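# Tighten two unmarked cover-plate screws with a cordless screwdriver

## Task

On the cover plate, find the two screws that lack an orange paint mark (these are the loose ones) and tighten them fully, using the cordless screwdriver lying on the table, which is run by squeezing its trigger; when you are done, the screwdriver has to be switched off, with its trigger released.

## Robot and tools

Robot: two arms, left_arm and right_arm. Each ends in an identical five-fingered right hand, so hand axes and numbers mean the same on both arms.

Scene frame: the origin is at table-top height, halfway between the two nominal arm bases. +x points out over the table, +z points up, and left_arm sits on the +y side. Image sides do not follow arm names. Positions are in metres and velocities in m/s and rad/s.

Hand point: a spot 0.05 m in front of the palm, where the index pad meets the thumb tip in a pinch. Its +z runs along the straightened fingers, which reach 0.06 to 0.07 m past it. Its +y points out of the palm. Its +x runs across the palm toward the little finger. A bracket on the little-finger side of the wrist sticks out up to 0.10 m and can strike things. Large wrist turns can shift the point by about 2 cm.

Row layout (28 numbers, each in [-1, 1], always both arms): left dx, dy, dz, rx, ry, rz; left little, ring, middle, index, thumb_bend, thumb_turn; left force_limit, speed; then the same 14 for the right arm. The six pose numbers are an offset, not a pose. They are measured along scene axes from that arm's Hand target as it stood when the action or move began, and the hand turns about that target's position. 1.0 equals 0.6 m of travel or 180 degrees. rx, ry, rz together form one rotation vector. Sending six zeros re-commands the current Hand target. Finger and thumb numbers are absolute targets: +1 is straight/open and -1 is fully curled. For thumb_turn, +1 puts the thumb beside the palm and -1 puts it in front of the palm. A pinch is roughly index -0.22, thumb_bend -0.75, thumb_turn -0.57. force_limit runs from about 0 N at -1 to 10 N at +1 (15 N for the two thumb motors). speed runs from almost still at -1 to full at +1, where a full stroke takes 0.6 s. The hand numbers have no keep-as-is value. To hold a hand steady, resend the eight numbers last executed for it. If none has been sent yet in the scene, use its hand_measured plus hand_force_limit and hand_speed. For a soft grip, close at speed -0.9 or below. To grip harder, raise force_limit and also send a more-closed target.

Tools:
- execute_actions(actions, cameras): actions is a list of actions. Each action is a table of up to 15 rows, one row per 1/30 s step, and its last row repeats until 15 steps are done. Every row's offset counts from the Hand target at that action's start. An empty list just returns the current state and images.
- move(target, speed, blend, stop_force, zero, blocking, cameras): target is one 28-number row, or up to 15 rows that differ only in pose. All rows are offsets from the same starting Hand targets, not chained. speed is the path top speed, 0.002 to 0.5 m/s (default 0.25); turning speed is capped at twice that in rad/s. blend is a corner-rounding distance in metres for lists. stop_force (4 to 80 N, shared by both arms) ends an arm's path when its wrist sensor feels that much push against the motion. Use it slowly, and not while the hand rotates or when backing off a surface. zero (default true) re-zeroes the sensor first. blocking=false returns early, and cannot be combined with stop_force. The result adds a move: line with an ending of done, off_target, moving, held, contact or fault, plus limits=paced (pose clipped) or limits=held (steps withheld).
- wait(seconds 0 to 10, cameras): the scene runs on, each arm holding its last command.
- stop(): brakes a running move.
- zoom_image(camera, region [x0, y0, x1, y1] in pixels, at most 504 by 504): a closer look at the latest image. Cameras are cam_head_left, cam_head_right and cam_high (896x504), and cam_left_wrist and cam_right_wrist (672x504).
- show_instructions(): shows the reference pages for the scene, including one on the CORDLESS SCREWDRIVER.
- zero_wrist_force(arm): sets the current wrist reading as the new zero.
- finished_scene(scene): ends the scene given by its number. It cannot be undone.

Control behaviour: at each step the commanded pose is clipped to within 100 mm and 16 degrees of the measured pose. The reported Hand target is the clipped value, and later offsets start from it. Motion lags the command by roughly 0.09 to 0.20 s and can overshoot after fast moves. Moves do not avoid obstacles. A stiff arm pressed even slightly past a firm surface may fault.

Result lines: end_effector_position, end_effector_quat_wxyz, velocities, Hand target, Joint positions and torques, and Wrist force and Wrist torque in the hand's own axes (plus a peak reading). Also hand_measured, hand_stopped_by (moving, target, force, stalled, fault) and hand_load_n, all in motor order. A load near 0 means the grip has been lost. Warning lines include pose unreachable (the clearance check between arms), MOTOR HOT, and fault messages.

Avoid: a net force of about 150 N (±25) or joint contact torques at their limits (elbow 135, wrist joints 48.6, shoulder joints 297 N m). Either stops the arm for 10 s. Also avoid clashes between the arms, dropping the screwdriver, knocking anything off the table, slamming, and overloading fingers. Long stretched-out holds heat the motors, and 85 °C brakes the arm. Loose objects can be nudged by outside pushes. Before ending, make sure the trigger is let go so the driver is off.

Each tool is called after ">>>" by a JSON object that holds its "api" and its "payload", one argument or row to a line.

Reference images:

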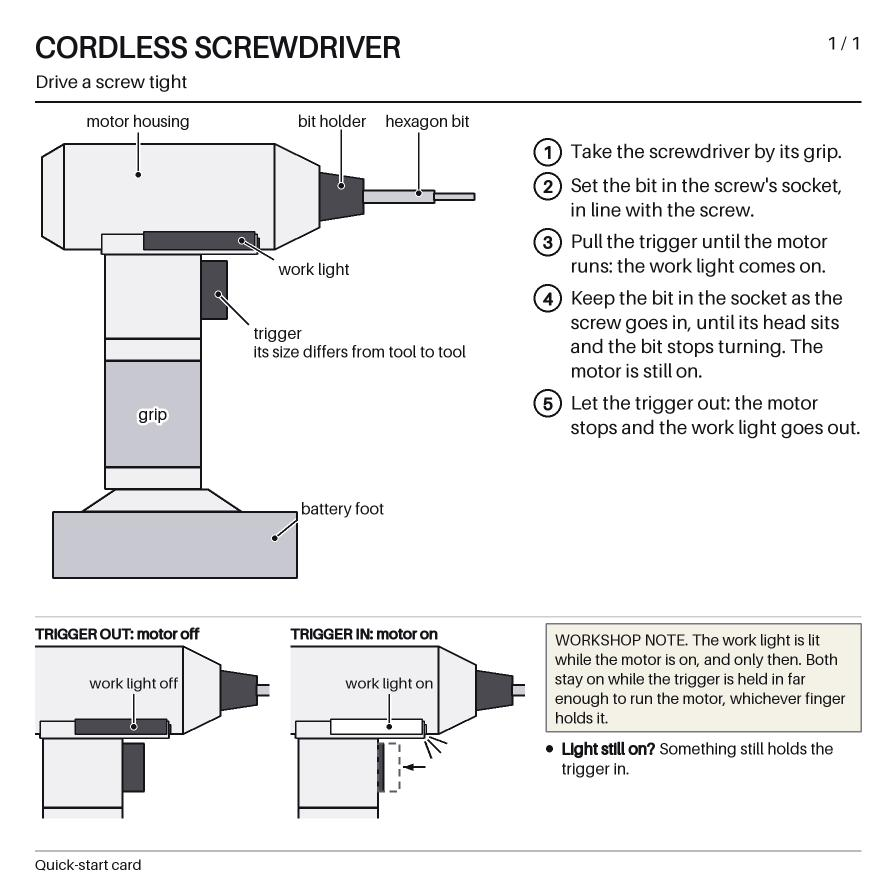

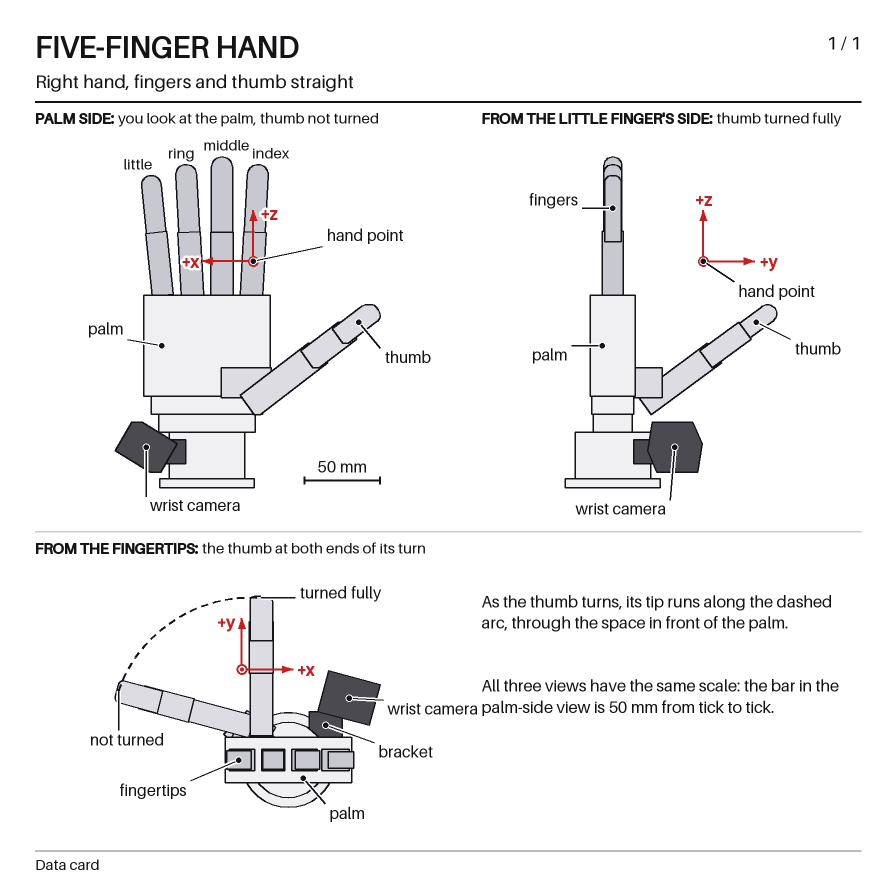

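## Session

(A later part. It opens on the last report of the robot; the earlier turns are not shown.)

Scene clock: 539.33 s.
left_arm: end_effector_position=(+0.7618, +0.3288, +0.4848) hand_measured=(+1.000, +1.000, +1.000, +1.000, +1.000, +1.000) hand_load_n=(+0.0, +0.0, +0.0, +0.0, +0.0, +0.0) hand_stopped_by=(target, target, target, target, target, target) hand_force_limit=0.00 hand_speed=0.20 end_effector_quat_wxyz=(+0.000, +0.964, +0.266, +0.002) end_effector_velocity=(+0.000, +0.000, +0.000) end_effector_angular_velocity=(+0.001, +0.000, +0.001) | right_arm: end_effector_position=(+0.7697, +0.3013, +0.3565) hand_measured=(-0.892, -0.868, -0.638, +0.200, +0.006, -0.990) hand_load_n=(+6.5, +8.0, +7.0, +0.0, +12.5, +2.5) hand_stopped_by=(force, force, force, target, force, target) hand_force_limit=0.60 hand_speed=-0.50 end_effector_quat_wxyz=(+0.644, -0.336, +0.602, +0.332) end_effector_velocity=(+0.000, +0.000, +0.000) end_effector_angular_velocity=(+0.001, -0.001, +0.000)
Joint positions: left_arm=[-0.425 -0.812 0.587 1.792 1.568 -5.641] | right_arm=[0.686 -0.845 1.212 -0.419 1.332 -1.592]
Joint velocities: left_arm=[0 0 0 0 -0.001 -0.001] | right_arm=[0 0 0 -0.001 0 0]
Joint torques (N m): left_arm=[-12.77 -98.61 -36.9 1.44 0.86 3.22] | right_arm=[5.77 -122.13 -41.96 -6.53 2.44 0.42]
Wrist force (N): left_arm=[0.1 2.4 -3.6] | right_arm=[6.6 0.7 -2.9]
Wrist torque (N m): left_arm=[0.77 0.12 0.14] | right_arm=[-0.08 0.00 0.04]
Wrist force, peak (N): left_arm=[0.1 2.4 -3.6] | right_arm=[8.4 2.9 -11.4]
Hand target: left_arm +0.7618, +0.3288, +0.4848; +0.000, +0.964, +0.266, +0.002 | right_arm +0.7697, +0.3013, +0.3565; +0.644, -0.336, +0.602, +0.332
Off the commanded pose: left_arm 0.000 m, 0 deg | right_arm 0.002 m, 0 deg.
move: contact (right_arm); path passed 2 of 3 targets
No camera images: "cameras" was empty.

Down another 2 mm.

>>> {"api": "move", "payload": {
  "target": [
    [0,0,0,0,0,0,1,1,1,1,1,1,0,0.2,-0.00267,-0.002,0,0,0,0,-0.98,-0.98,-0.93,0.2,-0.97,-0.99,0.6,-0.5],
    [0,0,0,0,0,0,1,1,1,1,1,1,0,0.2,-0.00267,-0.002,-0.00333,0,0,0,-0.98,-0.98,-0.93,0.2,-0.97,-0.99,0.6,-0.5],
    [0,0,0,0,0,0,1,1,1,1,1,1,0,0.2,0.00334,0.00249,-0.00333,0,0,0,-0.98,-0.98,-0.93,0.2,-0.97,-0.99,0.6,-0.5]
  ],
  "speed": [0.02, 0.02, 0.006],
  "stop_force": 6,
  "cameras": []
}}

Scene clock: 541.30 s.
left_arm: end_effector_position=(+0.7618, +0.3288, +0.4848) hand_measured=(+1.000, +1.000, +1.000, +1.000, +1.000, +1.000) hand_load_n=(+0.0, +0.0, +0.0, +0.0, +0.0, +0.0) hand_stopped_by=(target, target, target, target, target, target) hand_force_limit=0.00 hand_speed=0.20 end_effector_quat_wxyz=(+0.000, +0.964, +0.266, +0.002) end_effector_velocity=(+0.000, +0.000, +0.000) end_effector_angular_velocity=(+0.000, +0.001, +0.000) | right_arm: end_effector_position=(+0.7717, +0.3028, +0.3545) hand_measured=(-0.892, -0.868, -0.638, +0.200, +0.006, -0.990) hand_load_n=(+6.5, +8.5, +7.0, +0.0, +12.5, +2.0) hand_stopped_by=(force, force, force, target, force, target) hand_force_limit=0.60 hand_speed=-0.50 end_effector_quat_wxyz=(+0.644, -0.336, +0.602, +0.332) end_effector_velocity=(+0.000, +0.000, -0.001) end_effector_angular_velocity=(+0.000, +0.000, +0.000)
Joint positions: left_arm=[-0.425 -0.812 0.587 1.792 1.568 -5.641] | right_arm=[0.686 -0.84 1.206 -0.419 1.332 -1.592]
Joint velocities: left_arm=[0 0 0 0 0 0] | right_arm=[0 0.001 0 -0.001 0 0]
Joint torques (N m): left_arm=[-13.76 -99.86 -38.28 1.67 0.21 2.57] | right_arm=[-14.89 -123.7 -41.55 -6.69 -0.86 1.78]
Wrist force (N): left_arm=[0.4 2.3 -3.5] | right_arm=[6.7 0.5 -2.3]
Wrist torque (N m): left_arm=[0.74 0.08 0.15] | right_arm=[-0.01 0.03 0.07]
Wrist force, peak (N): left_arm=[0.1 2.0 -3.8] | right_arm=[7.2 0.3 -3.2]
Hand target: left_arm +0.7618, +0.3288, +0.4848; +0.000, +0.964, +0.266, +0.002 | right_arm +0.7717, +0.3028, +0.3545; +0.644, -0.336, +0.602, +0.332
Off the commanded pose: left_arm 0.000 m, 0 deg | right_arm 0.000 m, 0 deg.
move: done
No camera images: "cameras" was empty.

>>> {"api": "move", "payload": {
  "target": [
    [0,0,0,0,0,0,1,1,1,1,1,1,0,0.2,-0.00668,-0.00499,0,0,0,0,-0.98,-0.98,-0.93,0.2,-0.97,-0.99,0.6,-0.5],
    [0,0,0,0,0,0,1,1,1,1,1,1,0,0.2,-0.00668,-0.00499,0.00167,0,0,0,-0.98,-0.98,-0.93,0.2,-0.97,-0.99,0.6,-0.5],
    [0,0,0,0,0,0,1,1,1,1,1,1,0,0.2,0,0,0.00167,0,0,0,-0.98,-0.98,-0.93,0.2,-0.97,-0.99,0.6,-0.5]
  ],
  "speed": [0.02, 0.02, 0.006],
  "stop_force": 6,
  "cameras": []
}}

Scene clock: 543.40 s.
left_arm: end_effector_position=(+0.7618, +0.3288, +0.4848) hand_measured=(+1.000, +1.000, +1.000, +1.000, +1.000, +1.000) hand_load_n=(+0.0, +0.0, +0.0, +0.0, +0.0, +0.0) hand_stopped_by=(target, target, target, target, target, target) hand_force_limit=0.00 hand_speed=0.20 end_effector_quat_wxyz=(+0.000, +0.964, +0.266, +0.002) end_effector_velocity=(+0.000, +0.000, +0.000) end_effector_angular_velocity=(-0.001, +0.000, +0.000) | right_arm: end_effector_position=(+0.7717, +0.3028, +0.3555) hand_measured=(-0.892, -0.868, -0.638, +0.200, +0.006, -0.990) hand_load_n=(+6.0, +8.5, +7.5, +0.0, +12.0, +2.5) hand_stopped_by=(force, force, force, target, force, target) hand_force_limit=0.60 hand_speed=-0.50 end_effector_quat_wxyz=(+0.644, -0.336, +0.602, +0.332) end_effector_velocity=(+0.000, +0.000, +0.001) end_effector_angular_velocity=(+0.000, +0.000, +0.000)
Joint positions: left_arm=[-0.425 -0.812 0.587 1.792 1.568 -5.641] | right_arm=[0.686 -0.84 1.206 -0.417 1.332 -1.592]
Joint velocities: left_arm=[0 0 0 0 0.001 0] | right_arm=[0 -0.001 0 0.001 0 0]
Joint torques (N m): left_arm=[-13.89 -100.45 -38.97 2.16 0.27 2.74] | right_arm=[-14.83 -123.42 -41.22 -6.66 -0.86 2.12]
Wrist force (N): left_arm=[0.3 1.9 -3.3] | right_arm=[7.2 -0.3 -2.1]
Wrist torque (N m): left_arm=[0.68 0.08 0.14] | right_arm=[-0.14 -0.05 0.08]
Wrist force, peak (N): left_arm=[0.0 2.1 -3.7] | right_arm=[7.8 0.2 -2.6]
Hand target: left_arm +0.7618, +0.3288, +0.4848; +0.000, +0.964, +0.266, +0.002 | right_arm +0.7717, +0.3028, +0.3555; +0.644, -0.336, +0.602, +0.332
Off the commanded pose: left_arm 0.000 m, 0 deg | right_arm 0.000 m, 0 deg.
move: done
No camera images: "cameras" was empty.

>>> {"api": "move", "payload": {
  "target": [
    [0,0,0,0,0,0,1,1,1,1,1,1,0,0.2,-0.00668,-0.00499,0,0,0,0,-0.98,-0.98,-0.93,0.2,-0.97,-0.99,0.6,-0.5],
    [0,0,0,0,0,0,1,1,1,1,1,1,0,0.2,-0.00628,-0.00552,0.00833,0,0,0,-0.98,-0.98,-0.93,0.2,-0.97,-0.99,0.6,-0.5],
    [0,0,0,0,0,0,1,1,1,1,1,1,0,0.2,0.0004,-0.00053,0.00833,0,0,0,-0.98,-0.98,-0.93,0.2,-0.97,-0.99,0.6,-0.5]
  ],
  "speed": [0.02, 0.02, 0.006],
  "stop_force": 6,
  "cameras": []
}}

Scene clock: 545.67 s.
left_arm: end_effector_position=(+0.7618, +0.3288, +0.4848) hand_measured=(+1.000, +1.000, +1.000, +1.000, +1.000, +1.000) hand_load_n=(+0.0, +0.0, +0.0, +0.0, +0.0, +0.0) hand_stopped_by=(target, target, target, target, target, target) hand_force_limit=0.00 hand_speed=0.20 end_effector_quat_wxyz=(+0.000, +0.964, +0.266, +0.002) end_effector_velocity=(+0.000, +0.000, +0.000) end_effector_angular_velocity=(+0.000, +0.000, +0.001) | right_arm: end_effector_position=(+0.7702, +0.3011, +0.3605) hand_measured=(-0.892, -0.868, -0.638, +0.200, +0.006, -0.990) hand_load_n=(+6.0, +8.5, +7.5, +0.0, +12.5, +2.5) hand_stopped_by=(force, force, force, target, force, target) hand_force_limit=0.60 hand_speed=-0.50 end_effector_quat_wxyz=(+0.644, -0.336, +0.602, +0.332) end_effector_velocity=(+0.000, +0.000, +0.001) end_effector_angular_velocity=(+0.001, -0.001, +0.000)
Joint positions: left_arm=[-0.425 -0.812 0.587 1.792 1.568 -5.641] | right_arm=[0.686 -0.847 1.208 -0.413 1.332 -1.592]
Joint velocities: left_arm=[-0.001 0 0 0 0 -0.001] | right_arm=[0 -0.001 0 -0.001 0 0]
Joint torques (N m): left_arm=[-13.24 -96.5 -40.78 2.55 0.4 2.88] | right_arm=[-4.82 -123.02 -42.94 -6.82 1.35 1.41]
Wrist force (N): left_arm=[0.4 1.9 -3.7] | right_arm=[7.7 0.5 -3.1]
Wrist torque (N m): left_arm=[0.69 0.07 0.14] | right_arm=[0.00 -0.01 0.13]
Wrist force, peak (N): left_arm=[0.4 2.4 -3.7] | right_arm=[8.9 2.3 -11.6]
Hand target: left_arm +0.7618, +0.3288, +0.4848; +0.000, +0.964, +0.266, +0.002 | right_arm +0.7702, +0.3012, +0.3605; +0.644, -0.336, +0.602, +0.332
Off the commanded pose: left_arm 0.000 m, 0 deg | right_arm 0.002 m, 0 deg.
move: contact (right_arm); path passed 2 of 3 targets
No camera images: "cameras" was empty.

>>> {"api": "move", "payload": {
  "target": [
    [0,0,0,0,0,0,1,1,1,1,1,1,0,0.2,-0.004,-0.003,0,0,0,0,-0.98,-0.98,-0.93,-0.92,-0.97,-0.99,0.6,-0.9],
    [0,0,0,0,0,0,1,1,1,1,1,1,0,0.2,-0.004,-0.003,-0.0045,0,0,0,-0.98,-0.98,-0.93,-0.92,-0.97,-0.99,0.6,-0.9]
  ],
  "speed": 0.006,
  "cameras": ["cam_left_wrist"]
}}

>>> {"api": "zoom_image", "payload": {
  "camera": "cam_left_wrist",
  "region": [435, 75, 483, 123]
}}

Scene clock: 552.00 s.
left_arm: end_effector_position=(+0.7618, +0.3288, +0.4848) hand_measured=(+1.000, +1.000, +1.000, +1.000, +1.000, +1.000) hand_load_n=(+0.0, +0.0, +0.0, +0.0, +0.0, +0.0) hand_stopped_by=(target, target, target, target, target, target) hand_force_limit=0.00 hand_speed=0.20 end_effector_quat_wxyz=(+0.000, +0.964, +0.266, +0.002) end_effector_velocity=(+0.000, -0.001, +0.000) end_effector_angular_velocity=(-0.001, +0.000, +0.000) | right_arm: end_effector_position=(+0.7678, +0.2994, +0.3578) hand_measured=(-0.892, -0.868, -0.638, -0.776, +0.006, -0.990) hand_load_n=(+6.5, +8.5, +6.5, +2.0, +12.5, +2.0) hand_stopped_by=(force, force, force, moving, force, target) hand_force_limit=0.60 hand_speed=-0.90 end_effector_quat_wxyz=(+0.644, -0.336, +0.602, +0.332) end_effector_velocity=(+0.001, +0.000, +0.000) end_effector_angular_velocity=(+0.001, -0.001, -0.001)
Joint positions: left_arm=[-0.425 -0.812 0.587 1.792 1.568 -5.641] | right_arm=[0.686 -0.85 1.219 -0.42 1.332 -1.592]
Joint velocities: left_arm=[-0.001 0 0 0 0 -0.001] | right_arm=[0 0.001 0 -0.002 0 0]
Joint torques (N m): left_arm=[-11.12 -98.25 -41.22 2.44 0.56 3.02] | right_arm=[13.32 -117.41 -47.52 -3.82 0.2 -0.28]
Wrist force (N): left_arm=[0.2 2.1 -3.8] | right_arm=[6.5 0.1 -2.4]
Wrist torque (N m): left_arm=[0.73 0.12 0.13] | right_arm=[-0.06 0.06 0.05]
Wrist force, peak (N): left_arm=[0.7 2.4 -3.9] | right_arm=[8.0 0.5 -3.3]
Hand target: left_arm +0.7618, +0.3288, +0.4848; +0.000, +0.964, +0.266, +0.002 | right_arm +0.7678, +0.2994, +0.3578; +0.644, -0.336, +0.602, +0.332
Off the commanded pose: left_arm 0.000 m, 0 deg | right_arm 0.000 m, 0 deg.
move: moving (right_arm; no rest 5 s after the path's end)
Images, in order (width x height): cam_left_wrist 672x504.

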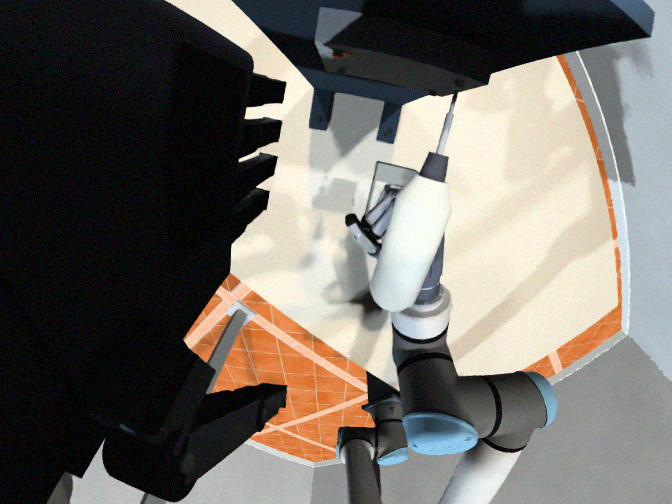

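Scaled by 10.500 from the camera's 672x504 image, which has a finer 960x720 frame.

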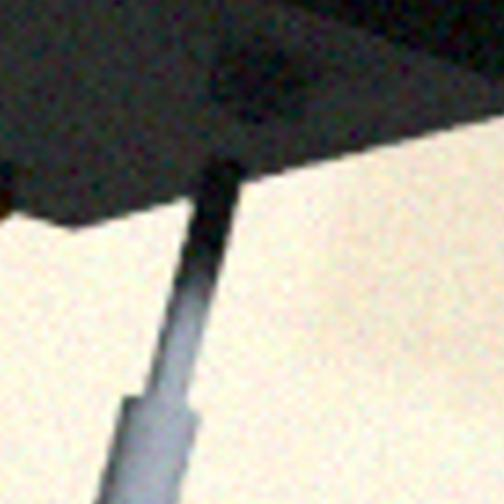

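>>> {"api": "wait", "payload": {
  "seconds": 2,
  "cameras": ["cam_left_wrist"]
}}

>>> {"api": "zoom_image", "payload": {
  "camera": "cam_left_wrist",
  "region": [435, 75, 483, 123]
}}

Scene clock: 554.10 s.
left_arm: end_effector_position=(+0.7618, +0.3288, +0.4848) hand_measured=(+1.000, +1.000, +1.000, +1.000, +1.000, +1.000) hand_load_n=(+0.0, +0.0, +0.0, +0.0, +0.0, +0.0) hand_stopped_by=(target, target, target, target, target, target) hand_force_limit=0.00 hand_speed=0.20 end_effector_quat_wxyz=(+0.000, +0.964, +0.266, +0.002) end_effector_velocity=(+0.000, +0.000, +0.001) end_effector_angular_velocity=(+0.000, +0.001, +0.000) | right_arm: end_effector_position=(+0.7678, +0.2994, +0.3578) hand_measured=(-0.892, -0.868, -0.638, -0.814, +0.006, -0.990) hand_load_n=(+6.5, +8.5, +6.5, +8.0, +12.5, +2.0) hand_stopped_by=(force, force, force, force, force, target) hand_force_limit=0.60 hand_speed=-0.90 end_effector_quat_wxyz=(+0.644, -0.336, +0.602, +0.332) end_effector_velocity=(+0.000, +0.000, +0.002) end_effector_angular_velocity=(+0.001, -0.001, +0.000)
Joint positions: left_arm=[-0.425 -0.812 0.587 1.792 1.568 -5.641] | right_arm=[0.686 -0.85 1.219 -0.42 1.332 -1.592]
Joint velocities: left_arm=[0 -0.001 0 0.001 0.001 0] | right_arm=[0 -0.001 0 0 0 0]
Joint torques (N m): left_arm=[-12.07 -97.4 -42.28 2.53 0.87 2.32] | right_arm=[11.97 -117.39 -45.1 -4.98 0.29 -0.3]
Wrist force (N): left_arm=[0.5 2.0 -3.4] | right_arm=[6.8 0.3 -2.2]
Wrist torque (N m): left_arm=[0.70 0.05 0.15] | right_arm=[-0.05 0.00 0.07]
Wrist force, peak (N): left_arm=[0.5 1.9 -3.9] | right_arm=[7.2 0.0 -2.5]
Hand target: left_arm +0.7618, +0.3288, +0.4848; +0.000, +0.964, +0.266, +0.002 | right_arm +0.7678, +0.2994, +0.3578; +0.644, -0.336, +0.602, +0.332
Off the commanded pose: left_arm 0.000 m, 0 deg | right_arm 0.000 m, 0 deg.
wait: 2.00 s; at rest by 0.23 s
Images, in order (width x height): cam_left_wrist 672x504.

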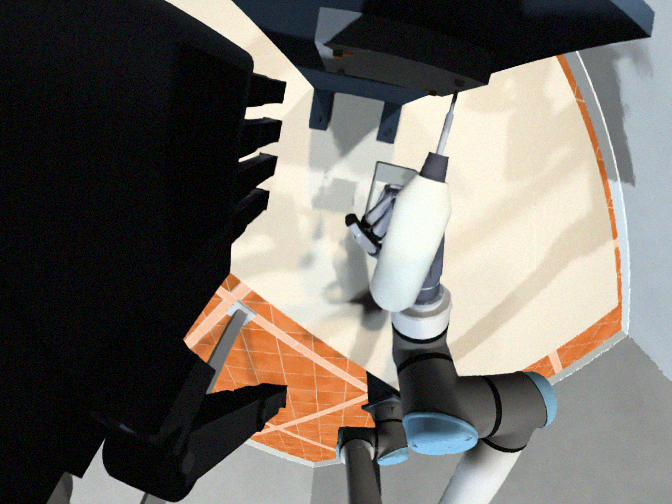

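Scaled by 10.500 from the camera's 672x504 image, which has a finer 960x720 frame.

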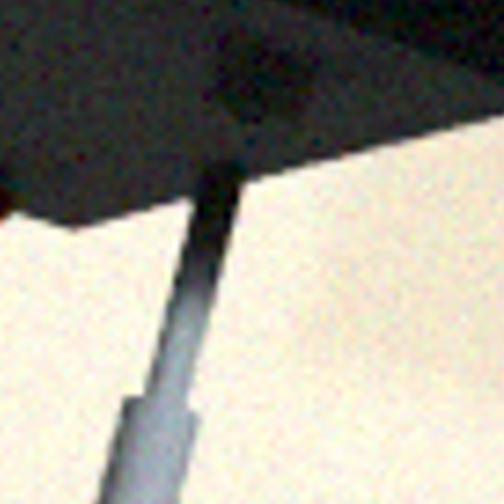

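>>> {"api": "move", "payload": {
  "target": [
    [-0.0392,0.0953,0.0233,-0.0952,-0.0572,0,1,1,1,1,1,1,0,0.2,0,0,0,0,0,0,-0.98,-0.98,-0.93,-0.92,-0.97,-0.99,0.6,-0.9],
    [-0.0392,0.0953,-0.11,-0.0952,-0.0572,0,1,1,1,1,1,1,0,0.2,0,0,0,0,0,0,-0.98,-0.98,-0.93,-0.92,-0.97,-0.99,0.6,-0.9]
  ],
  "speed": 0.15,
  "cameras": ["cam_left_wrist"]
}}

>>> {"api": "zoom_image", "payload": {
  "camera": "cam_left_wrist",
  "region": [495, 110, 543, 158]
}}

>>> {"api": "zoom_image", "payload": {
  "camera": "cam_left_wrist",
  "region": [370, 110, 570, 260]
}}

Scene clock: 556.60 s.
left_arm: end_effector_position=(+0.7382, +0.3860, +0.4190) hand_measured=(+1.000, +1.000, +1.000, +1.000, +1.000, +1.000) hand_load_n=(+0.0, +0.0, +0.0, +0.0, +0.0, +0.0) hand_stopped_by=(target, target, target, target, target, target) hand_force_limit=0.00 hand_speed=0.20 end_effector_quat_wxyz=(+0.167, +0.949, +0.262, +0.049) end_effector_velocity=(+0.000, +0.000, +0.000) end_effector_angular_velocity=(+0.000, -0.001, +0.000) | right_arm: end_effector_position=(+0.7678, +0.2994, +0.3578) hand_measured=(-0.892, -0.868, -0.638, -0.814, +0.006, -0.990) hand_load_n=(+6.5, +8.0, +7.0, +7.5, +12.5, +2.0) hand_stopped_by=(force, force, force, force, force, target) hand_force_limit=0.60 hand_speed=-0.90 end_effector_quat_wxyz=(+0.644, -0.336, +0.602, +0.332) end_effector_velocity=(+0.000, +0.000, -0.001) end_effector_angular_velocity=(+0.000, +0.000, +0.000)
Joint positions: left_arm=[-0.299 -1.025 1.067 1.268 1.807 -5.547] | right_arm=[0.686 -0.85 1.219 -0.42 1.332 -1.592]
Joint velocities: left_arm=[0 0 0 -0.001 0 0.001] | right_arm=[0 0.001 0 0 0 0]
Joint torques (N m): left_arm=[-14.87 -64.97 -42.92 4.35 1.99 -3.05] | right_arm=[12.18 -117.1 -42.13 -6.14 0.25 -0.42]
Wrist force (N): left_arm=[0.5 2.3 -3.6] | right_arm=[6.9 0.2 -2.1]
Wrist torque (N m): left_arm=[0.79 0.06 0.18] | right_arm=[-0.07 -0.02 0.07]
Wrist force, peak (N): left_arm=[0.6 2.9 -5.1] | right_arm=[7.4 -0.3 -2.2]
Hand target: left_arm +0.7382, +0.3860, +0.4189; +0.167, +0.949, +0.262, +0.049 | right_arm +0.7678, +0.2994, +0.3578; +0.644, -0.336, +0.602, +0.332
Off the commanded pose: left_arm 0.000 m, 0 deg | right_arm 0.000 m, 0 deg.
move: done
Images, in order (width x height): cam_left_wrist 672x504.

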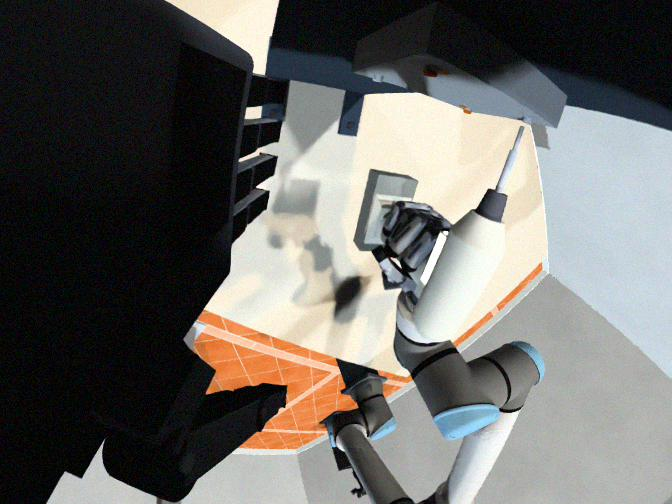

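Scaled by 10.500 from the camera's 672x504 image, which has a finer 960x720 frame.

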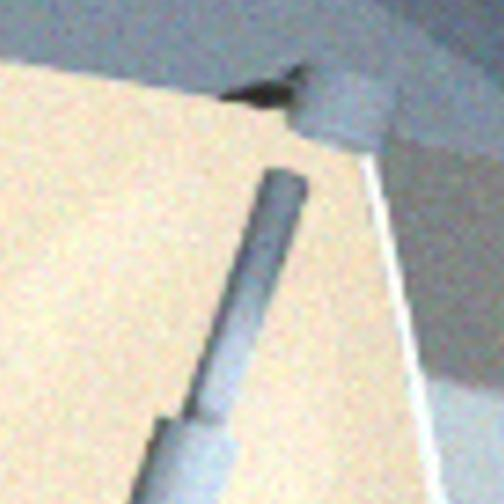

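Scaled by 2.520 from the camera's 672x504 image, which has a finer 960x720 frame.

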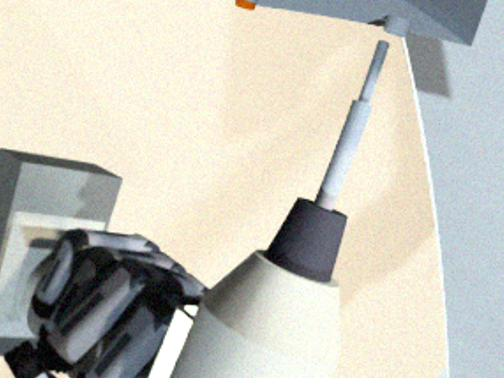

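>>> {"api": "move", "payload": {
  "target": [
    [0,0,0,0,0,0,1,1,1,1,1,1,0,0.2,0.0014,-0.00187,0.00183,0,0,0,-0.98,-0.98,-0.93,-0.92,-0.97,-0.99,0.6,-0.9],
    [0,0,0,0,0,0,1,1,1,1,1,1,0,0.2,0.00941,0.00411,0.00183,0,0,0,-0.98,-0.98,-0.93,-0.92,-0.97,-0.99,0.6,-0.9]
  ],
  "speed": 0.006,
  "stop_force": 6,
  "cameras": ["cam_left_wrist"]
}}

>>> {"api": "zoom_image", "payload": {
  "camera": "cam_left_wrist",
  "region": [495, 110, 543, 158]
}}

Scene clock: 558.77 s.
left_arm: end_effector_position=(+0.7382, +0.3860, +0.4189) hand_measured=(+1.000, +1.000, +1.000, +1.000, +1.000, +1.000) hand_load_n=(+0.0, +0.0, +0.0, +0.0, +0.0, +0.0) hand_stopped_by=(target, target, target, target, target, target) hand_force_limit=0.00 hand_speed=0.20 end_effector_quat_wxyz=(+0.167, +0.949, +0.262, +0.049) end_effector_velocity=(+0.000, +0.000, +0.001) end_effector_angular_velocity=(-0.001, -0.001, -0.001) | right_arm: end_effector_position=(+0.7711, +0.3001, +0.3589) hand_measured=(-0.892, -0.868, -0.638, -0.814, +0.006, -0.990) hand_load_n=(+7.5, +8.0, +6.5, +6.5, +13.5, +1.5) hand_stopped_by=(force, force, force, force, force, target) hand_force_limit=0.60 hand_speed=-0.90 end_effector_quat_wxyz=(+0.644, -0.336, +0.602, +0.332) end_effector_velocity=(+0.000, +0.000, +0.001) end_effector_angular_velocity=(+0.001, +0.000, +0.000)
Joint positions: left_arm=[-0.299 -1.025 1.067 1.268 1.807 -5.547] | right_arm=[0.684 -0.847 1.21 -0.416 1.33 -1.591]
Joint velocities: left_arm=[0 -0.001 0 0 0.001 0.001] | right_arm=[0 -0.001 0 0 0 0.001]
Joint torques (N m): left_arm=[-14 -60.27 -27.71 1.26 1.55 1.78] | right_arm=[-10.71 -121.78 -42.35 -6.27 2.32 2.07]
Wrist force (N): left_arm=[0.5 2.8 -3.5] | right_arm=[6.5 1.1 -3.9]
Wrist torque (N m): left_arm=[0.86 0.05 0.20] | right_arm=[-0.02 -0.04 0.02]
Wrist force, peak (N): left_arm=[0.7 2.8 -3.7] | right_arm=[5.6 3.8 -9.5]
Hand target: left_arm +0.7382, +0.3860, +0.4189; +0.167, +0.949, +0.262, +0.049 | right_arm +0.7711, +0.3001, +0.3589; +0.644, -0.336, +0.602, +0.332
Off the commanded pose: left_arm 0.000 m, 0 deg | right_arm 0.003 m, 0 deg.
move: contact (right_arm); path passed 1 of 2 targets
Images, in order (width x height): cam_left_wrist 672x504.

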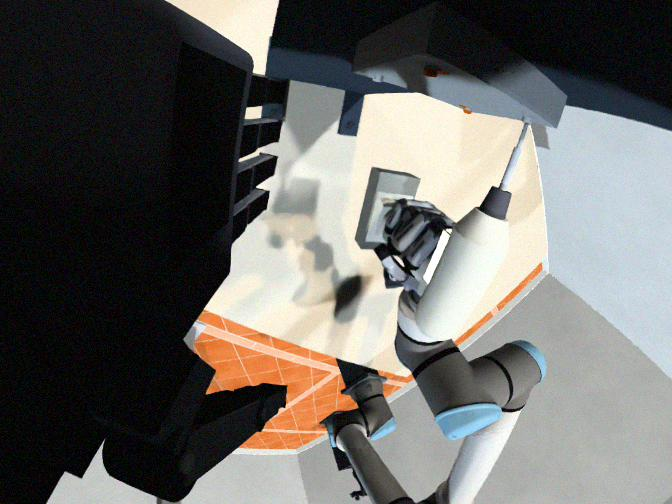

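Scaled by 10.500 from the camera's 672x504 image, which has a finer 960x720 frame.

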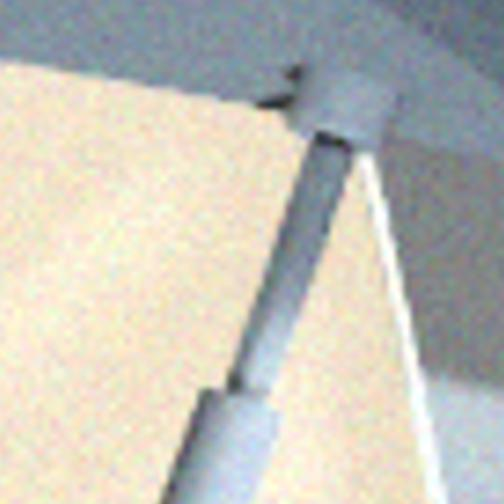

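>>> {"api": "move", "payload": {
  "target": [
    [0,0,0,0,0,0,1,1,1,1,1,1,0,0.2,-0.00134,-0.001,0,0,0,0,-0.98,-0.98,-0.93,-0.92,-0.97,-0.99,0.6,-0.9],
    [0,0,0,0,0,0,1,1,1,1,1,1,0,0.2,-0.00154,-0.00073,-0.00033,0,0,0,-0.98,-0.98,-0.93,-0.92,-0.97,-0.99,0.6,-0.9],
    [0,0,0,0,0,0,1,1,1,1,1,1,0,0.2,0.00314,0.00276,-0.00033,0,0,0,-0.98,-0.98,-0.93,-0.92,-0.97,-0.99,0.6,-0.9]
  ],
  "speed": 0.006,
  "stop_force": 6,
  "cameras": ["cam_left_wrist"]
}}

>>> {"api": "zoom_image", "payload": {
  "camera": "cam_left_wrist",
  "region": [514, 110, 538, 134]
}}

Scene clock: 560.27 s.
left_arm: end_effector_position=(+0.7382, +0.3860, +0.4189) hand_measured=(+1.000, +1.000, +1.000, +1.000, +1.000, +1.000) hand_load_n=(+0.0, +0.0, +0.0, +0.0, +0.0, +0.0) hand_stopped_by=(target, target, target, target, target, target) hand_force_limit=0.00 hand_speed=0.20 end_effector_quat_wxyz=(+0.167, +0.949, +0.262, +0.049) end_effector_velocity=(+0.000, +0.000, +0.000) end_effector_angular_velocity=(+0.000, +0.000, +0.000) | right_arm: end_effector_position=(+0.7711, +0.3003, +0.3588) hand_measured=(-0.892, -0.868, -0.638, -0.814, +0.006, -0.990) hand_load_n=(+8.0, +8.0, +6.0, +6.0, +13.5, +1.0) hand_stopped_by=(force, force, force, force, force, target) hand_force_limit=0.60 hand_speed=-0.90 end_effector_quat_wxyz=(+0.644, -0.336, +0.602, +0.332) end_effector_velocity=(+0.000, +0.000, -0.001) end_effector_angular_velocity=(+0.000, +0.000, +0.000)
Joint positions: left_arm=[-0.299 -1.025 1.067 1.268 1.807 -5.547] | right_arm=[0.684 -0.846 1.21 -0.416 1.331 -1.591]
Joint velocities: left_arm=[0 0 0 0 0 0] | right_arm=[0 0.001 0 -0.001 0 0]
Joint torques (N m): left_arm=[-15.36 -59.82 -27.57 2.26 1.78 2.88] | right_arm=[4.87 -120.96 -42.05 -6.68 2.34 1.46]
Wrist force (N): left_arm=[0.6 2.8 -3.5] | right_arm=[6.5 1.8 -5.0]
Wrist torque (N m): left_arm=[0.86 0.03 0.21] | right_arm=[0.01 -0.13 0.00]
Wrist force, peak (N): left_arm=[0.6 2.6 -3.7] | right_arm=[5.8 4.4 -11.2]
Hand target: left_arm +0.7382, +0.3860, +0.4189; +0.167, +0.949, +0.262, +0.049 | right_arm +0.7711, +0.3003, +0.3588; +0.644, -0.336, +0.602, +0.332
Off the commanded pose: left_arm 0.000 m, 0 deg | right_arm 0.002 m, 0 deg.
move: contact (right_arm); path passed 2 of 3 targets
Images, in order (width x height): cam_left_wrist 672x504.

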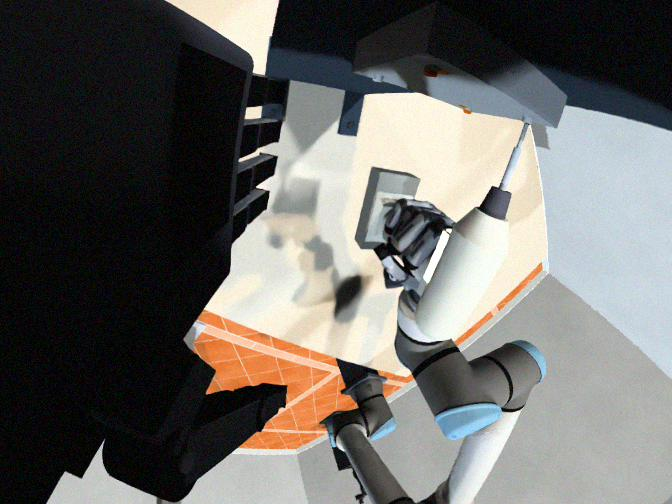

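Scaled by 21.000 from the camera's 672x504 image, which has a finer 960x720 frame.

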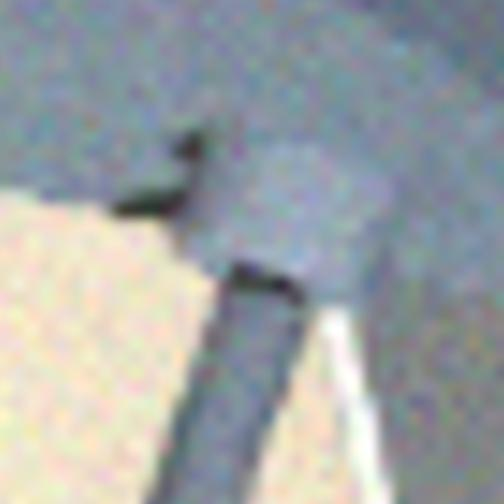

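>>> {"api": "move", "payload": {
  "target": [
    [0,0,0,0,0,0,1,1,1,1,1,1,0,0.2,-0.00134,-0.001,0,0,0,0,-0.98,-0.98,-0.93,-0.92,-0.97,-0.99,0.6,-0.9],
    [0,0,0,0,0,0,1,1,1,1,1,1,0,0.2,-0.00164,-0.0006,-0.00033,0,0,0,-0.98,-0.98,-0.93,-0.92,-0.97,-0.99,0.6,-0.9],
    [0,0,0,0,0,0,1,1,1,1,1,1,0,0.2,0.00304,0.00289,-0.00033,0,0,0,-0.98,-0.98,-0.93,-0.92,-0.97,-0.99,0.6,-0.9]
  ],
  "speed": 0.006,
  "stop_force": 6,
  "cameras": ["cam_left_wrist"]
}}

>>> {"api": "zoom_image", "payload": {
  "camera": "cam_left_wrist",
  "region": [514, 110, 538, 134]
}}

Scene clock: 561.90 s.
left_arm: end_effector_position=(+0.7382, +0.3860, +0.4189) hand_measured=(+1.000, +1.000, +1.000, +1.000, +1.000, +1.000) hand_load_n=(+0.0, +0.0, +0.0, +0.0, +0.0, +0.0) hand_stopped_by=(target, target, target, target, target, target) hand_force_limit=0.00 hand_speed=0.20 end_effector_quat_wxyz=(+0.167, +0.949, +0.262, +0.049) end_effector_velocity=(+0.000, +0.000, +0.000) end_effector_angular_velocity=(+0.001, +0.000, -0.001) | right_arm: end_effector_position=(+0.7710, +0.3007, +0.3587) hand_measured=(-0.892, -0.868, -0.638, -0.814, +0.006, -0.990) hand_load_n=(+8.0, +8.0, +6.5, +5.5, +13.5, +0.5) hand_stopped_by=(force, force, force, force, force, target) hand_force_limit=0.60 hand_speed=-0.90 end_effector_quat_wxyz=(+0.644, -0.336, +0.602, +0.332) end_effector_velocity=(+0.000, +0.000, +0.001) end_effector_angular_velocity=(+0.001, -0.001, +0.000)
Joint positions: left_arm=[-0.299 -1.025 1.067 1.268 1.807 -5.547] | right_arm=[0.685 -0.846 1.209 -0.416 1.331 -1.591]
Joint velocities: left_arm=[0 0 0 0 0 0.001] | right_arm=[0 -0.001 0 0 0 0]
Joint torques (N m): left_arm=[-11.46 -58.79 -28.36 2.6 1.71 1.88] | right_arm=[4.5 -120.89 -41.85 -6.6 2.91 0.82]
Wrist force (N): left_arm=[0.5 2.5 -3.2] | right_arm=[5.7 2.0 -5.3]
Wrist torque (N m): left_arm=[0.80 0.04 0.19] | right_arm=[0.01 -0.13 -0.06]
Wrist force, peak (N): left_arm=[0.0 2.9 -3.6] | right_arm=[5.4 5.0 -12.4]
Hand target: left_arm +0.7382, +0.3860, +0.4189; +0.167, +0.949, +0.262, +0.049 | right_arm +0.7710, +0.3007, +0.3587; +0.644, -0.336, +0.602, +0.332
Off the commanded pose: left_arm 0.000 m, 0 deg | right_arm 0.002 m, 0 deg.
move: contact (right_arm); path passed 2 of 3 targets
Images, in order (width x height): cam_left_wrist 672x504.

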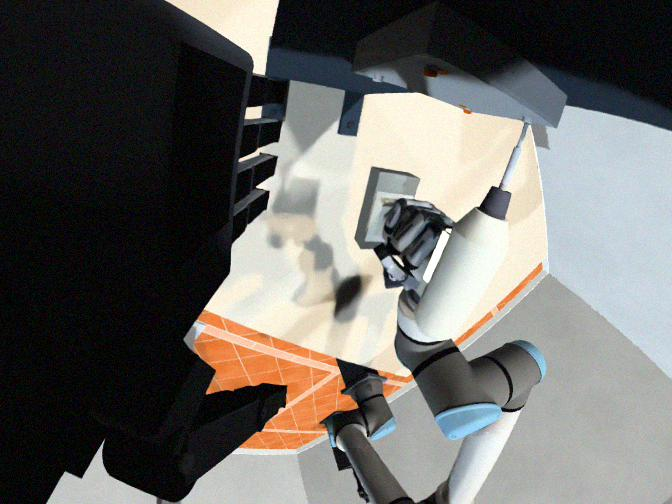

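Scaled by 21.000 from the camera's 672x504 image, which has a finer 960x720 frame.

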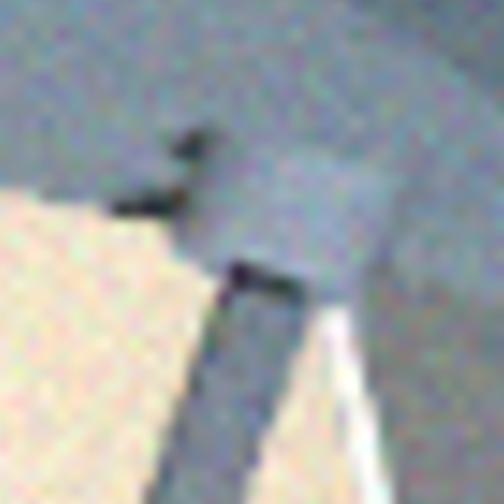

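>>> {"api": "move", "payload": {
  "target": [
    [0,0,0.1333,0.0952,0.0572,0,1,1,1,1,1,1,0,0.2,0,0,0,0,0,0,-0.98,-0.98,-0.93,-0.92,-0.97,-0.99,0.6,-0.9],
    [0.0392,-0.0953,0.11,0.0952,0.0572,0,1,1,1,1,1,1,0,0.2,0,0,0,0,0,0,-0.98,-0.98,-0.93,-0.92,-0.97,-0.99,0.6,-0.9]
  ],
  "speed": 0.15,
  "cameras": ["cam_left_wrist"]
}}

>>> {"api": "zoom_image", "payload": {
  "camera": "cam_left_wrist",
  "region": [447, 75, 471, 99]
}}

Scene clock: 564.60 s.
left_arm: end_effector_position=(+0.7617, +0.3288, +0.4848) hand_measured=(+1.000, +1.000, +1.000, +1.000, +1.000, +1.000) hand_load_n=(+0.0, +0.0, +0.0, +0.0, -0.5, +0.0) hand_stopped_by=(target, target, target, target, target, target) hand_force_limit=0.00 hand_speed=0.20 end_effector_quat_wxyz=(+0.000, +0.964, +0.266, +0.002) end_effector_velocity=(+0.001, +0.000, +0.000) end_effector_angular_velocity=(+0.000, -0.001, +0.002) | right_arm: end_effector_position=(+0.7710, +0.3007, +0.3587) hand_measured=(-0.892, -0.868, -0.638, -0.814, +0.006, -0.990) hand_load_n=(+8.0, +8.0, +6.0, +5.5, +13.5, +1.0) hand_stopped_by=(force, force, force, force, force, target) hand_force_limit=0.60 hand_speed=-0.90 end_effector_quat_wxyz=(+0.644, -0.336, +0.602, +0.332) end_effector_velocity=(+0.000, +0.000, +0.000) end_effector_angular_velocity=(+0.000, +0.000, +0.000)
Joint positions: left_arm=[-0.425 -0.812 0.587 1.792 1.568 -5.641] | right_arm=[0.685 -0.846 1.209 -0.416 1.331 -1.591]
Joint velocities: left_arm=[0 0 0 -0.001 0 -0.001] | right_arm=[0 0 0 0 0 0]
Joint torques (N m): left_arm=[-1.56 -92.64 -27.51 0.52 -1.99 3.73] | right_arm=[4.3 -120.59 -47.48 -4.32 2.25 0.76]
Wrist force (N): left_arm=[0.1 1.9 -3.3] | right_arm=[5.8 1.7 -6.0]
Wrist torque (N m): left_arm=[0.67 0.11 0.13] | right_arm=[0.00 -0.13 -0.07]
Wrist force, peak (N): left_arm=[0.3 1.9 -4.6] | right_arm=[6.3 2.2 -6.2]
Hand target: left_arm +0.7617, +0.3288, +0.4848; +0.000, +0.964, +0.266, +0.002 | right_arm +0.7710, +0.3007, +0.3587; +0.644, -0.336, +0.602, +0.332
Off the commanded pose: left_arm 0.000 m, 0 deg | right_arm 0.000 m, 0 deg.
move: done
Images, in order (width x height): cam_left_wrist 672x504.

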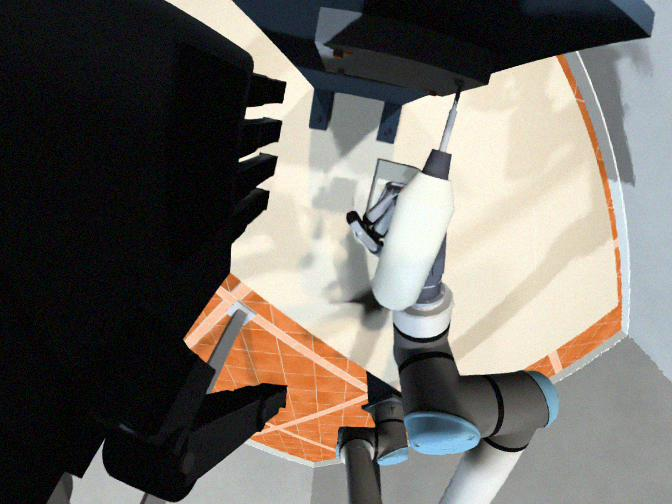

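Scaled by 21.000 from the camera's 672x504 image, which has a finer 960x720 frame.

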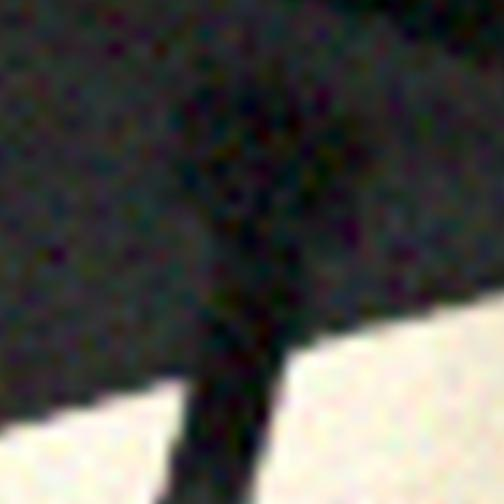

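>>> {"api": "move", "payload": {
  "target": [
    [0,0,0,0,0,0,1,1,1,1,1,1,0,0.2,-0.00267,-0.002,0,0,0,0,-0.98,-0.98,-0.93,-0.92,-0.97,-0.99,0.6,-0.9],
    [0,0,0,0,0,0,1,1,1,1,1,1,0,0.2,-0.00327,-0.0012,0,0,0,0,-0.98,-0.98,-0.93,-0.92,-0.97,-0.99,0.6,-0.9],
    [0,0,0,0,0,0,1,1,1,1,1,1,0,0.2,0.00274,0.00329,0,0,0,0,-0.98,-0.98,-0.93,-0.92,-0.97,-0.99,0.6,-0.9]
  ],
  "speed": 0.006,
  "stop_force": 6,
  "cameras": ["cam_left_wrist"]
}}

>>> {"api": "zoom_image", "payload": {
  "camera": "cam_left_wrist",
  "region": [447, 75, 471, 99]
}}

Scene clock: 566.73 s.
left_arm: end_effector_position=(+0.7617, +0.3288, +0.4848) hand_measured=(+1.000, +1.000, +1.000, +1.000, +1.000, +1.000) hand_load_n=(+0.0, +0.0, +0.0, +0.0, +0.0, +0.0) hand_stopped_by=(target, target, target, target, target, target) hand_force_limit=0.00 hand_speed=0.20 end_effector_quat_wxyz=(+0.000, +0.964, +0.266, +0.002) end_effector_velocity=(+0.000, +0.000, +0.000) end_effector_angular_velocity=(+0.001, +0.001, +0.000) | right_arm: end_effector_position=(+0.7707, +0.3013, +0.3587) hand_measured=(-0.892, -0.868, -0.638, -0.814, +0.006, -0.990) hand_load_n=(+8.5, +8.5, +6.0, +5.0, +13.5, +0.5) hand_stopped_by=(force, force, force, force, force, target) hand_force_limit=0.60 hand_speed=-0.90 end_effector_quat_wxyz=(+0.644, -0.336, +0.602, +0.332) end_effector_velocity=(+0.000, +0.000, +0.000) end_effector_angular_velocity=(+0.000, +0.000, +0.000)
Joint positions: left_arm=[-0.425 -0.812 0.587 1.792 1.568 -5.641] | right_arm=[0.685 -0.845 1.208 -0.415 1.332 -1.591]
Joint velocities: left_arm=[0 0 0 0.001 -0.001 0] | right_arm=[0 0 0 0.001 0 0]
Joint torques (N m): left_arm=[-2.9 -107.52 -26.66 0.97 -2.02 4.12] | right_arm=[9.25 -120.13 -43.3 -6.45 2.91 -0.45]
Wrist force (N): left_arm=[0.1 2.2 -3.8] | right_arm=[5.9 1.5 -8.3]
Wrist torque (N m): left_arm=[0.76 0.12 0.14] | right_arm=[0.19 -0.26 -0.06]
Wrist force, peak (N): left_arm=[0.3 2.3 -3.8] | right_arm=[5.4 3.3 -12.5]
Hand target: left_arm +0.7617, +0.3288, +0.4848; +0.000, +0.964, +0.266, +0.002 | right_arm +0.7706, +0.3013, +0.3588; +0.644, -0.336, +0.602, +0.332
Off the commanded pose: left_arm 0.000 m, 0 deg | right_arm 0.002 m, 0 deg.
move: contact (right_arm); path passed 2 of 3 targets
Images, in order (width x height): cam_left_wrist 672x504.

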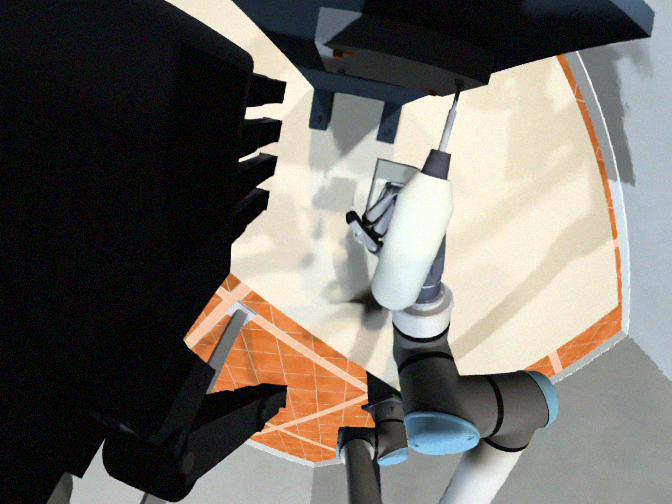

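Scaled by 21.000 from the camera's 672x504 image, which has a finer 960x720 frame.

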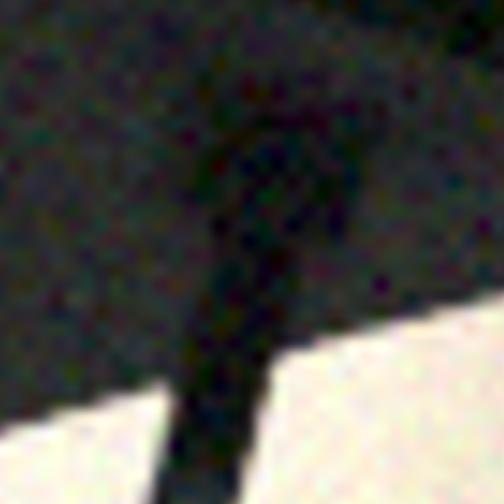

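>>> {"api": "move", "payload": {
  "target": [
    [0,0,0,0,0,0,1,1,1,1,1,1,0,0.2,-0.00267,-0.002,0,0,0,0,-0.98,-0.98,-0.93,-0.92,-0.97,-0.99,0.6,-0.9],
    [0,0,0,0,0,0,1,1,1,1,1,1,0,0.2,-0.00267,-0.002,-0.0007,0,0,0,-0.98,-0.98,-0.93,-0.92,-0.97,-0.99,0.6,-0.9],
    [0,0,0,0,0,0,1,1,1,1,1,1,0,0.2,0.00334,0.00249,-0.0007,0,0,0,-0.98,-0.98,-0.93,-0.92,-0.97,-0.99,0.6,-0.9]
  ],
  "speed": 0.006,
  "stop_force": 6,
  "cameras": ["cam_left_wrist"]
}}

>>> {"api": "move", "payload": {
  "target": [
    [-0.0392,0.0953,0.0233,-0.0952,-0.0572,0,1,1,1,1,1,1,0,0.2,0,0,0,0,0,0,-0.98,-0.98,-0.93,-0.92,-0.97,-0.99,0.6,-0.9],
    [-0.0392,0.0953,-0.11,-0.0952,-0.0572,0,1,1,1,1,1,1,0,0.2,0,0,0,0,0,0,-0.98,-0.98,-0.93,-0.92,-0.97,-0.99,0.6,-0.9]
  ],
  "speed": 0.15,
  "cameras": ["cam_left_wrist"]
}}

>>> {"api": "zoom_image", "payload": {
  "camera": "cam_left_wrist",
  "region": [514, 110, 538, 134]
}}

>>> {"api": "zoom_image", "payload": {
  "camera": "cam_left_wrist",
  "region": [400, 200, 480, 320]
}}

Scene clock: 568.13 s.
left_arm: end_effector_position=(+0.7617, +0.3288, +0.4848) hand_measured=(+1.000, +1.000, +1.000, +1.000, +1.000, +1.000) hand_load_n=(+0.0, +0.0, +0.0, +0.0, +0.0, +0.0) hand_stopped_by=(target, target, target, target, target, target) hand_force_limit=0.00 hand_speed=0.20 end_effector_quat_wxyz=(+0.000, +0.964, +0.266, +0.002) end_effector_velocity=(+0.000, +0.000, +0.000) end_effector_angular_velocity=(+0.000, -0.001, +0.002) | right_arm: end_effector_position=(+0.7704, +0.3011, +0.3588) hand_measured=(-0.892, -0.868, -0.638, -0.814, +0.006, -0.990) hand_load_n=(+7.0, +8.0, +6.5, +6.5, +13.5, +1.0) hand_stopped_by=(force, force, force, force, force, target) hand_force_limit=0.60 hand_speed=-0.90 end_effector_quat_wxyz=(+0.644, -0.336, +0.602, +0.332) end_effector_velocity=(+0.000, +0.000, +0.001) end_effector_angular_velocity=(+0.000, +0.000, +0.000)
Joint positions: left_arm=[-0.425 -0.812 0.587 1.792 1.568 -5.641] | right_arm=[0.686 -0.846 1.209 -0.416 1.332 -1.591]
Joint velocities: left_arm=[-0.001 -0.001 0 0 -0.001 -0.002] | right_arm=[0 -0.001 0 0.001 0 0]
Joint torques (N m): left_arm=[-7.2 -106.99 -29.81 1.61 -1.63 4.14] | right_arm=[2.81 -101.79 -51.96 -2.11 0.07 -0.41]
Wrist force (N): left_arm=[0.3 1.8 -3.7] | right_arm=[6.7 0.4 -3.8]
Wrist torque (N m): left_arm=[0.69 0.09 0.14] | right_arm=[-0.02 -0.05 0.04]
Wrist force, peak (N): left_arm=[0.4 2.4 -3.8] | right_arm=[5.7 1.9 -8.5]
Hand target: left_arm +0.7617, +0.3288, +0.4848; +0.000, +0.964, +0.266, +0.002 | right_arm +0.7704, +0.3011, +0.3588; +0.644, -0.336, +0.602, +0.332
Off the commanded pose: left_arm 0.000 m, 0 deg | right_arm 0.003 m, 0 deg.
move: contact (right_arm); path passed 0 of 3 targets
Images, in order (width x height): cam_left_wrist 672x504.

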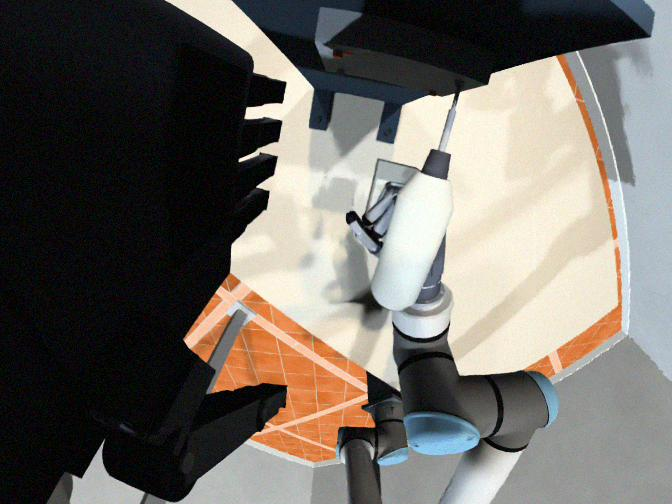

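Scene clock: 570.33 s.
left_arm: end_effector_position=(+0.7381, +0.3860, +0.4190) hand_measured=(+1.000, +1.000, +1.000, +1.000, +1.000, +1.000) hand_load_n=(+0.0, +0.0, -0.5, +0.0, +0.0, +0.0) hand_stopped_by=(target, target, target, target, target, target) hand_force_limit=0.00 hand_speed=0.20 end_effector_quat_wxyz=(+0.167, +0.949, +0.262, +0.049) end_effector_velocity=(+0.000, +0.001, +0.000) end_effector_angular_velocity=(+0.000, +0.001, +0.001) | right_arm: end_effector_position=(+0.7704, +0.3011, +0.3588) hand_measured=(-0.892, -0.868, -0.638, -0.814, +0.006, -0.990) hand_load_n=(+7.0, +8.0, +6.0, +6.0, +13.5, +1.0) hand_stopped_by=(force, force, force, force, force, target) hand_force_limit=0.60 hand_speed=-0.90 end_effector_quat_wxyz=(+0.644, -0.336, +0.602, +0.332) end_effector_velocity=(+0.000, +0.000, +0.002) end_effector_angular_velocity=(+0.002, -0.002, +0.000)
Joint positions: left_arm=[-0.299 -1.025 1.067 1.268 1.807 -5.547] | right_arm=[0.686 -0.846 1.209 -0.416 1.332 -1.591]
Joint velocities: left_arm=[0.001 0.001 0 0 0.001 0] | right_arm=[0 -0.002 0 -0.001 0 0.001]
Joint torques (N m): left_arm=[-12.98 -63.74 -43.4 3.87 1.3 -3.04] | right_arm=[-12.76 -103.61 -48.47 -3.93 -0.15 -0.26]
Wrist force (N): left_arm=[0.3 2.4 -3.1] | right_arm=[6.6 0.5 -3.7]
Wrist torque (N m): left_arm=[0.79 0.08 0.18] | right_arm=[-0.03 -0.05 0.04]
Wrist force, peak (N): left_arm=[0.6 2.8 -5.2] | right_arm=[7.1 0.3 -3.6]
Hand target: left_arm +0.7382, +0.3860, +0.4189; +0.167, +0.949, +0.262, +0.049 | right_arm +0.7704, +0.3011, +0.3588; +0.644, -0.336, +0.602, +0.332
Off the commanded pose: left_arm 0.000 m, 0 deg | right_arm 0.000 m, 0 deg.
move: done
Images, in order (width x height): cam_left_wrist 672x504.

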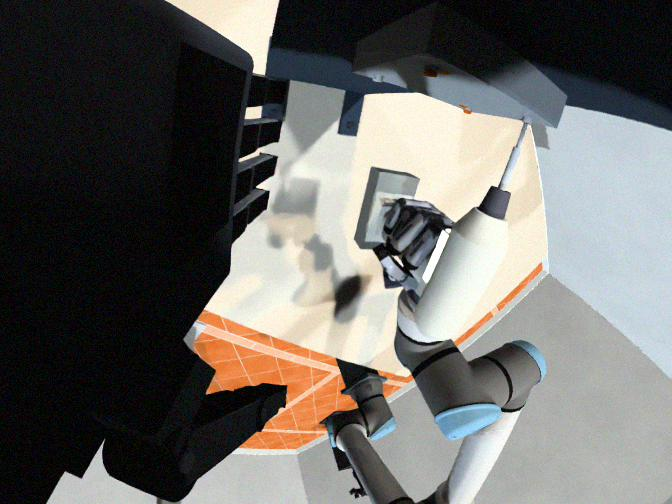

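Scaled by 21.000 from the camera's 672x504 image, which has a finer 960x720 frame.

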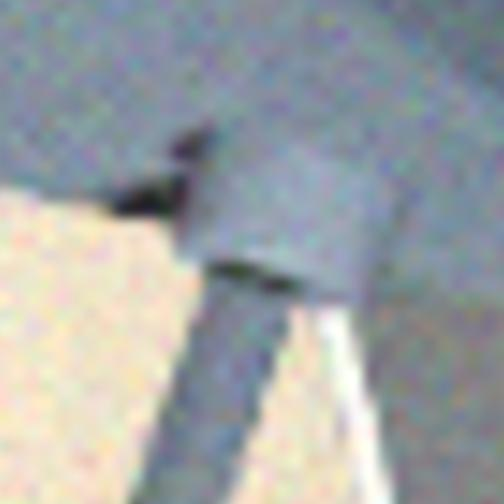

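Scaled by 4.200 from the camera's 672x504 image, which has a finer 960x720 frame.

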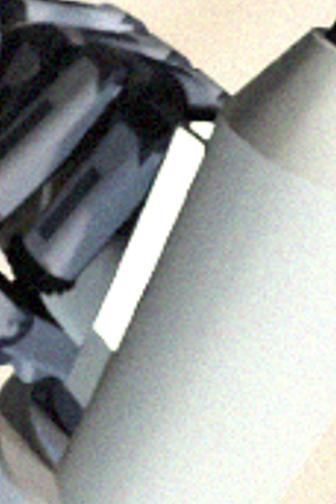

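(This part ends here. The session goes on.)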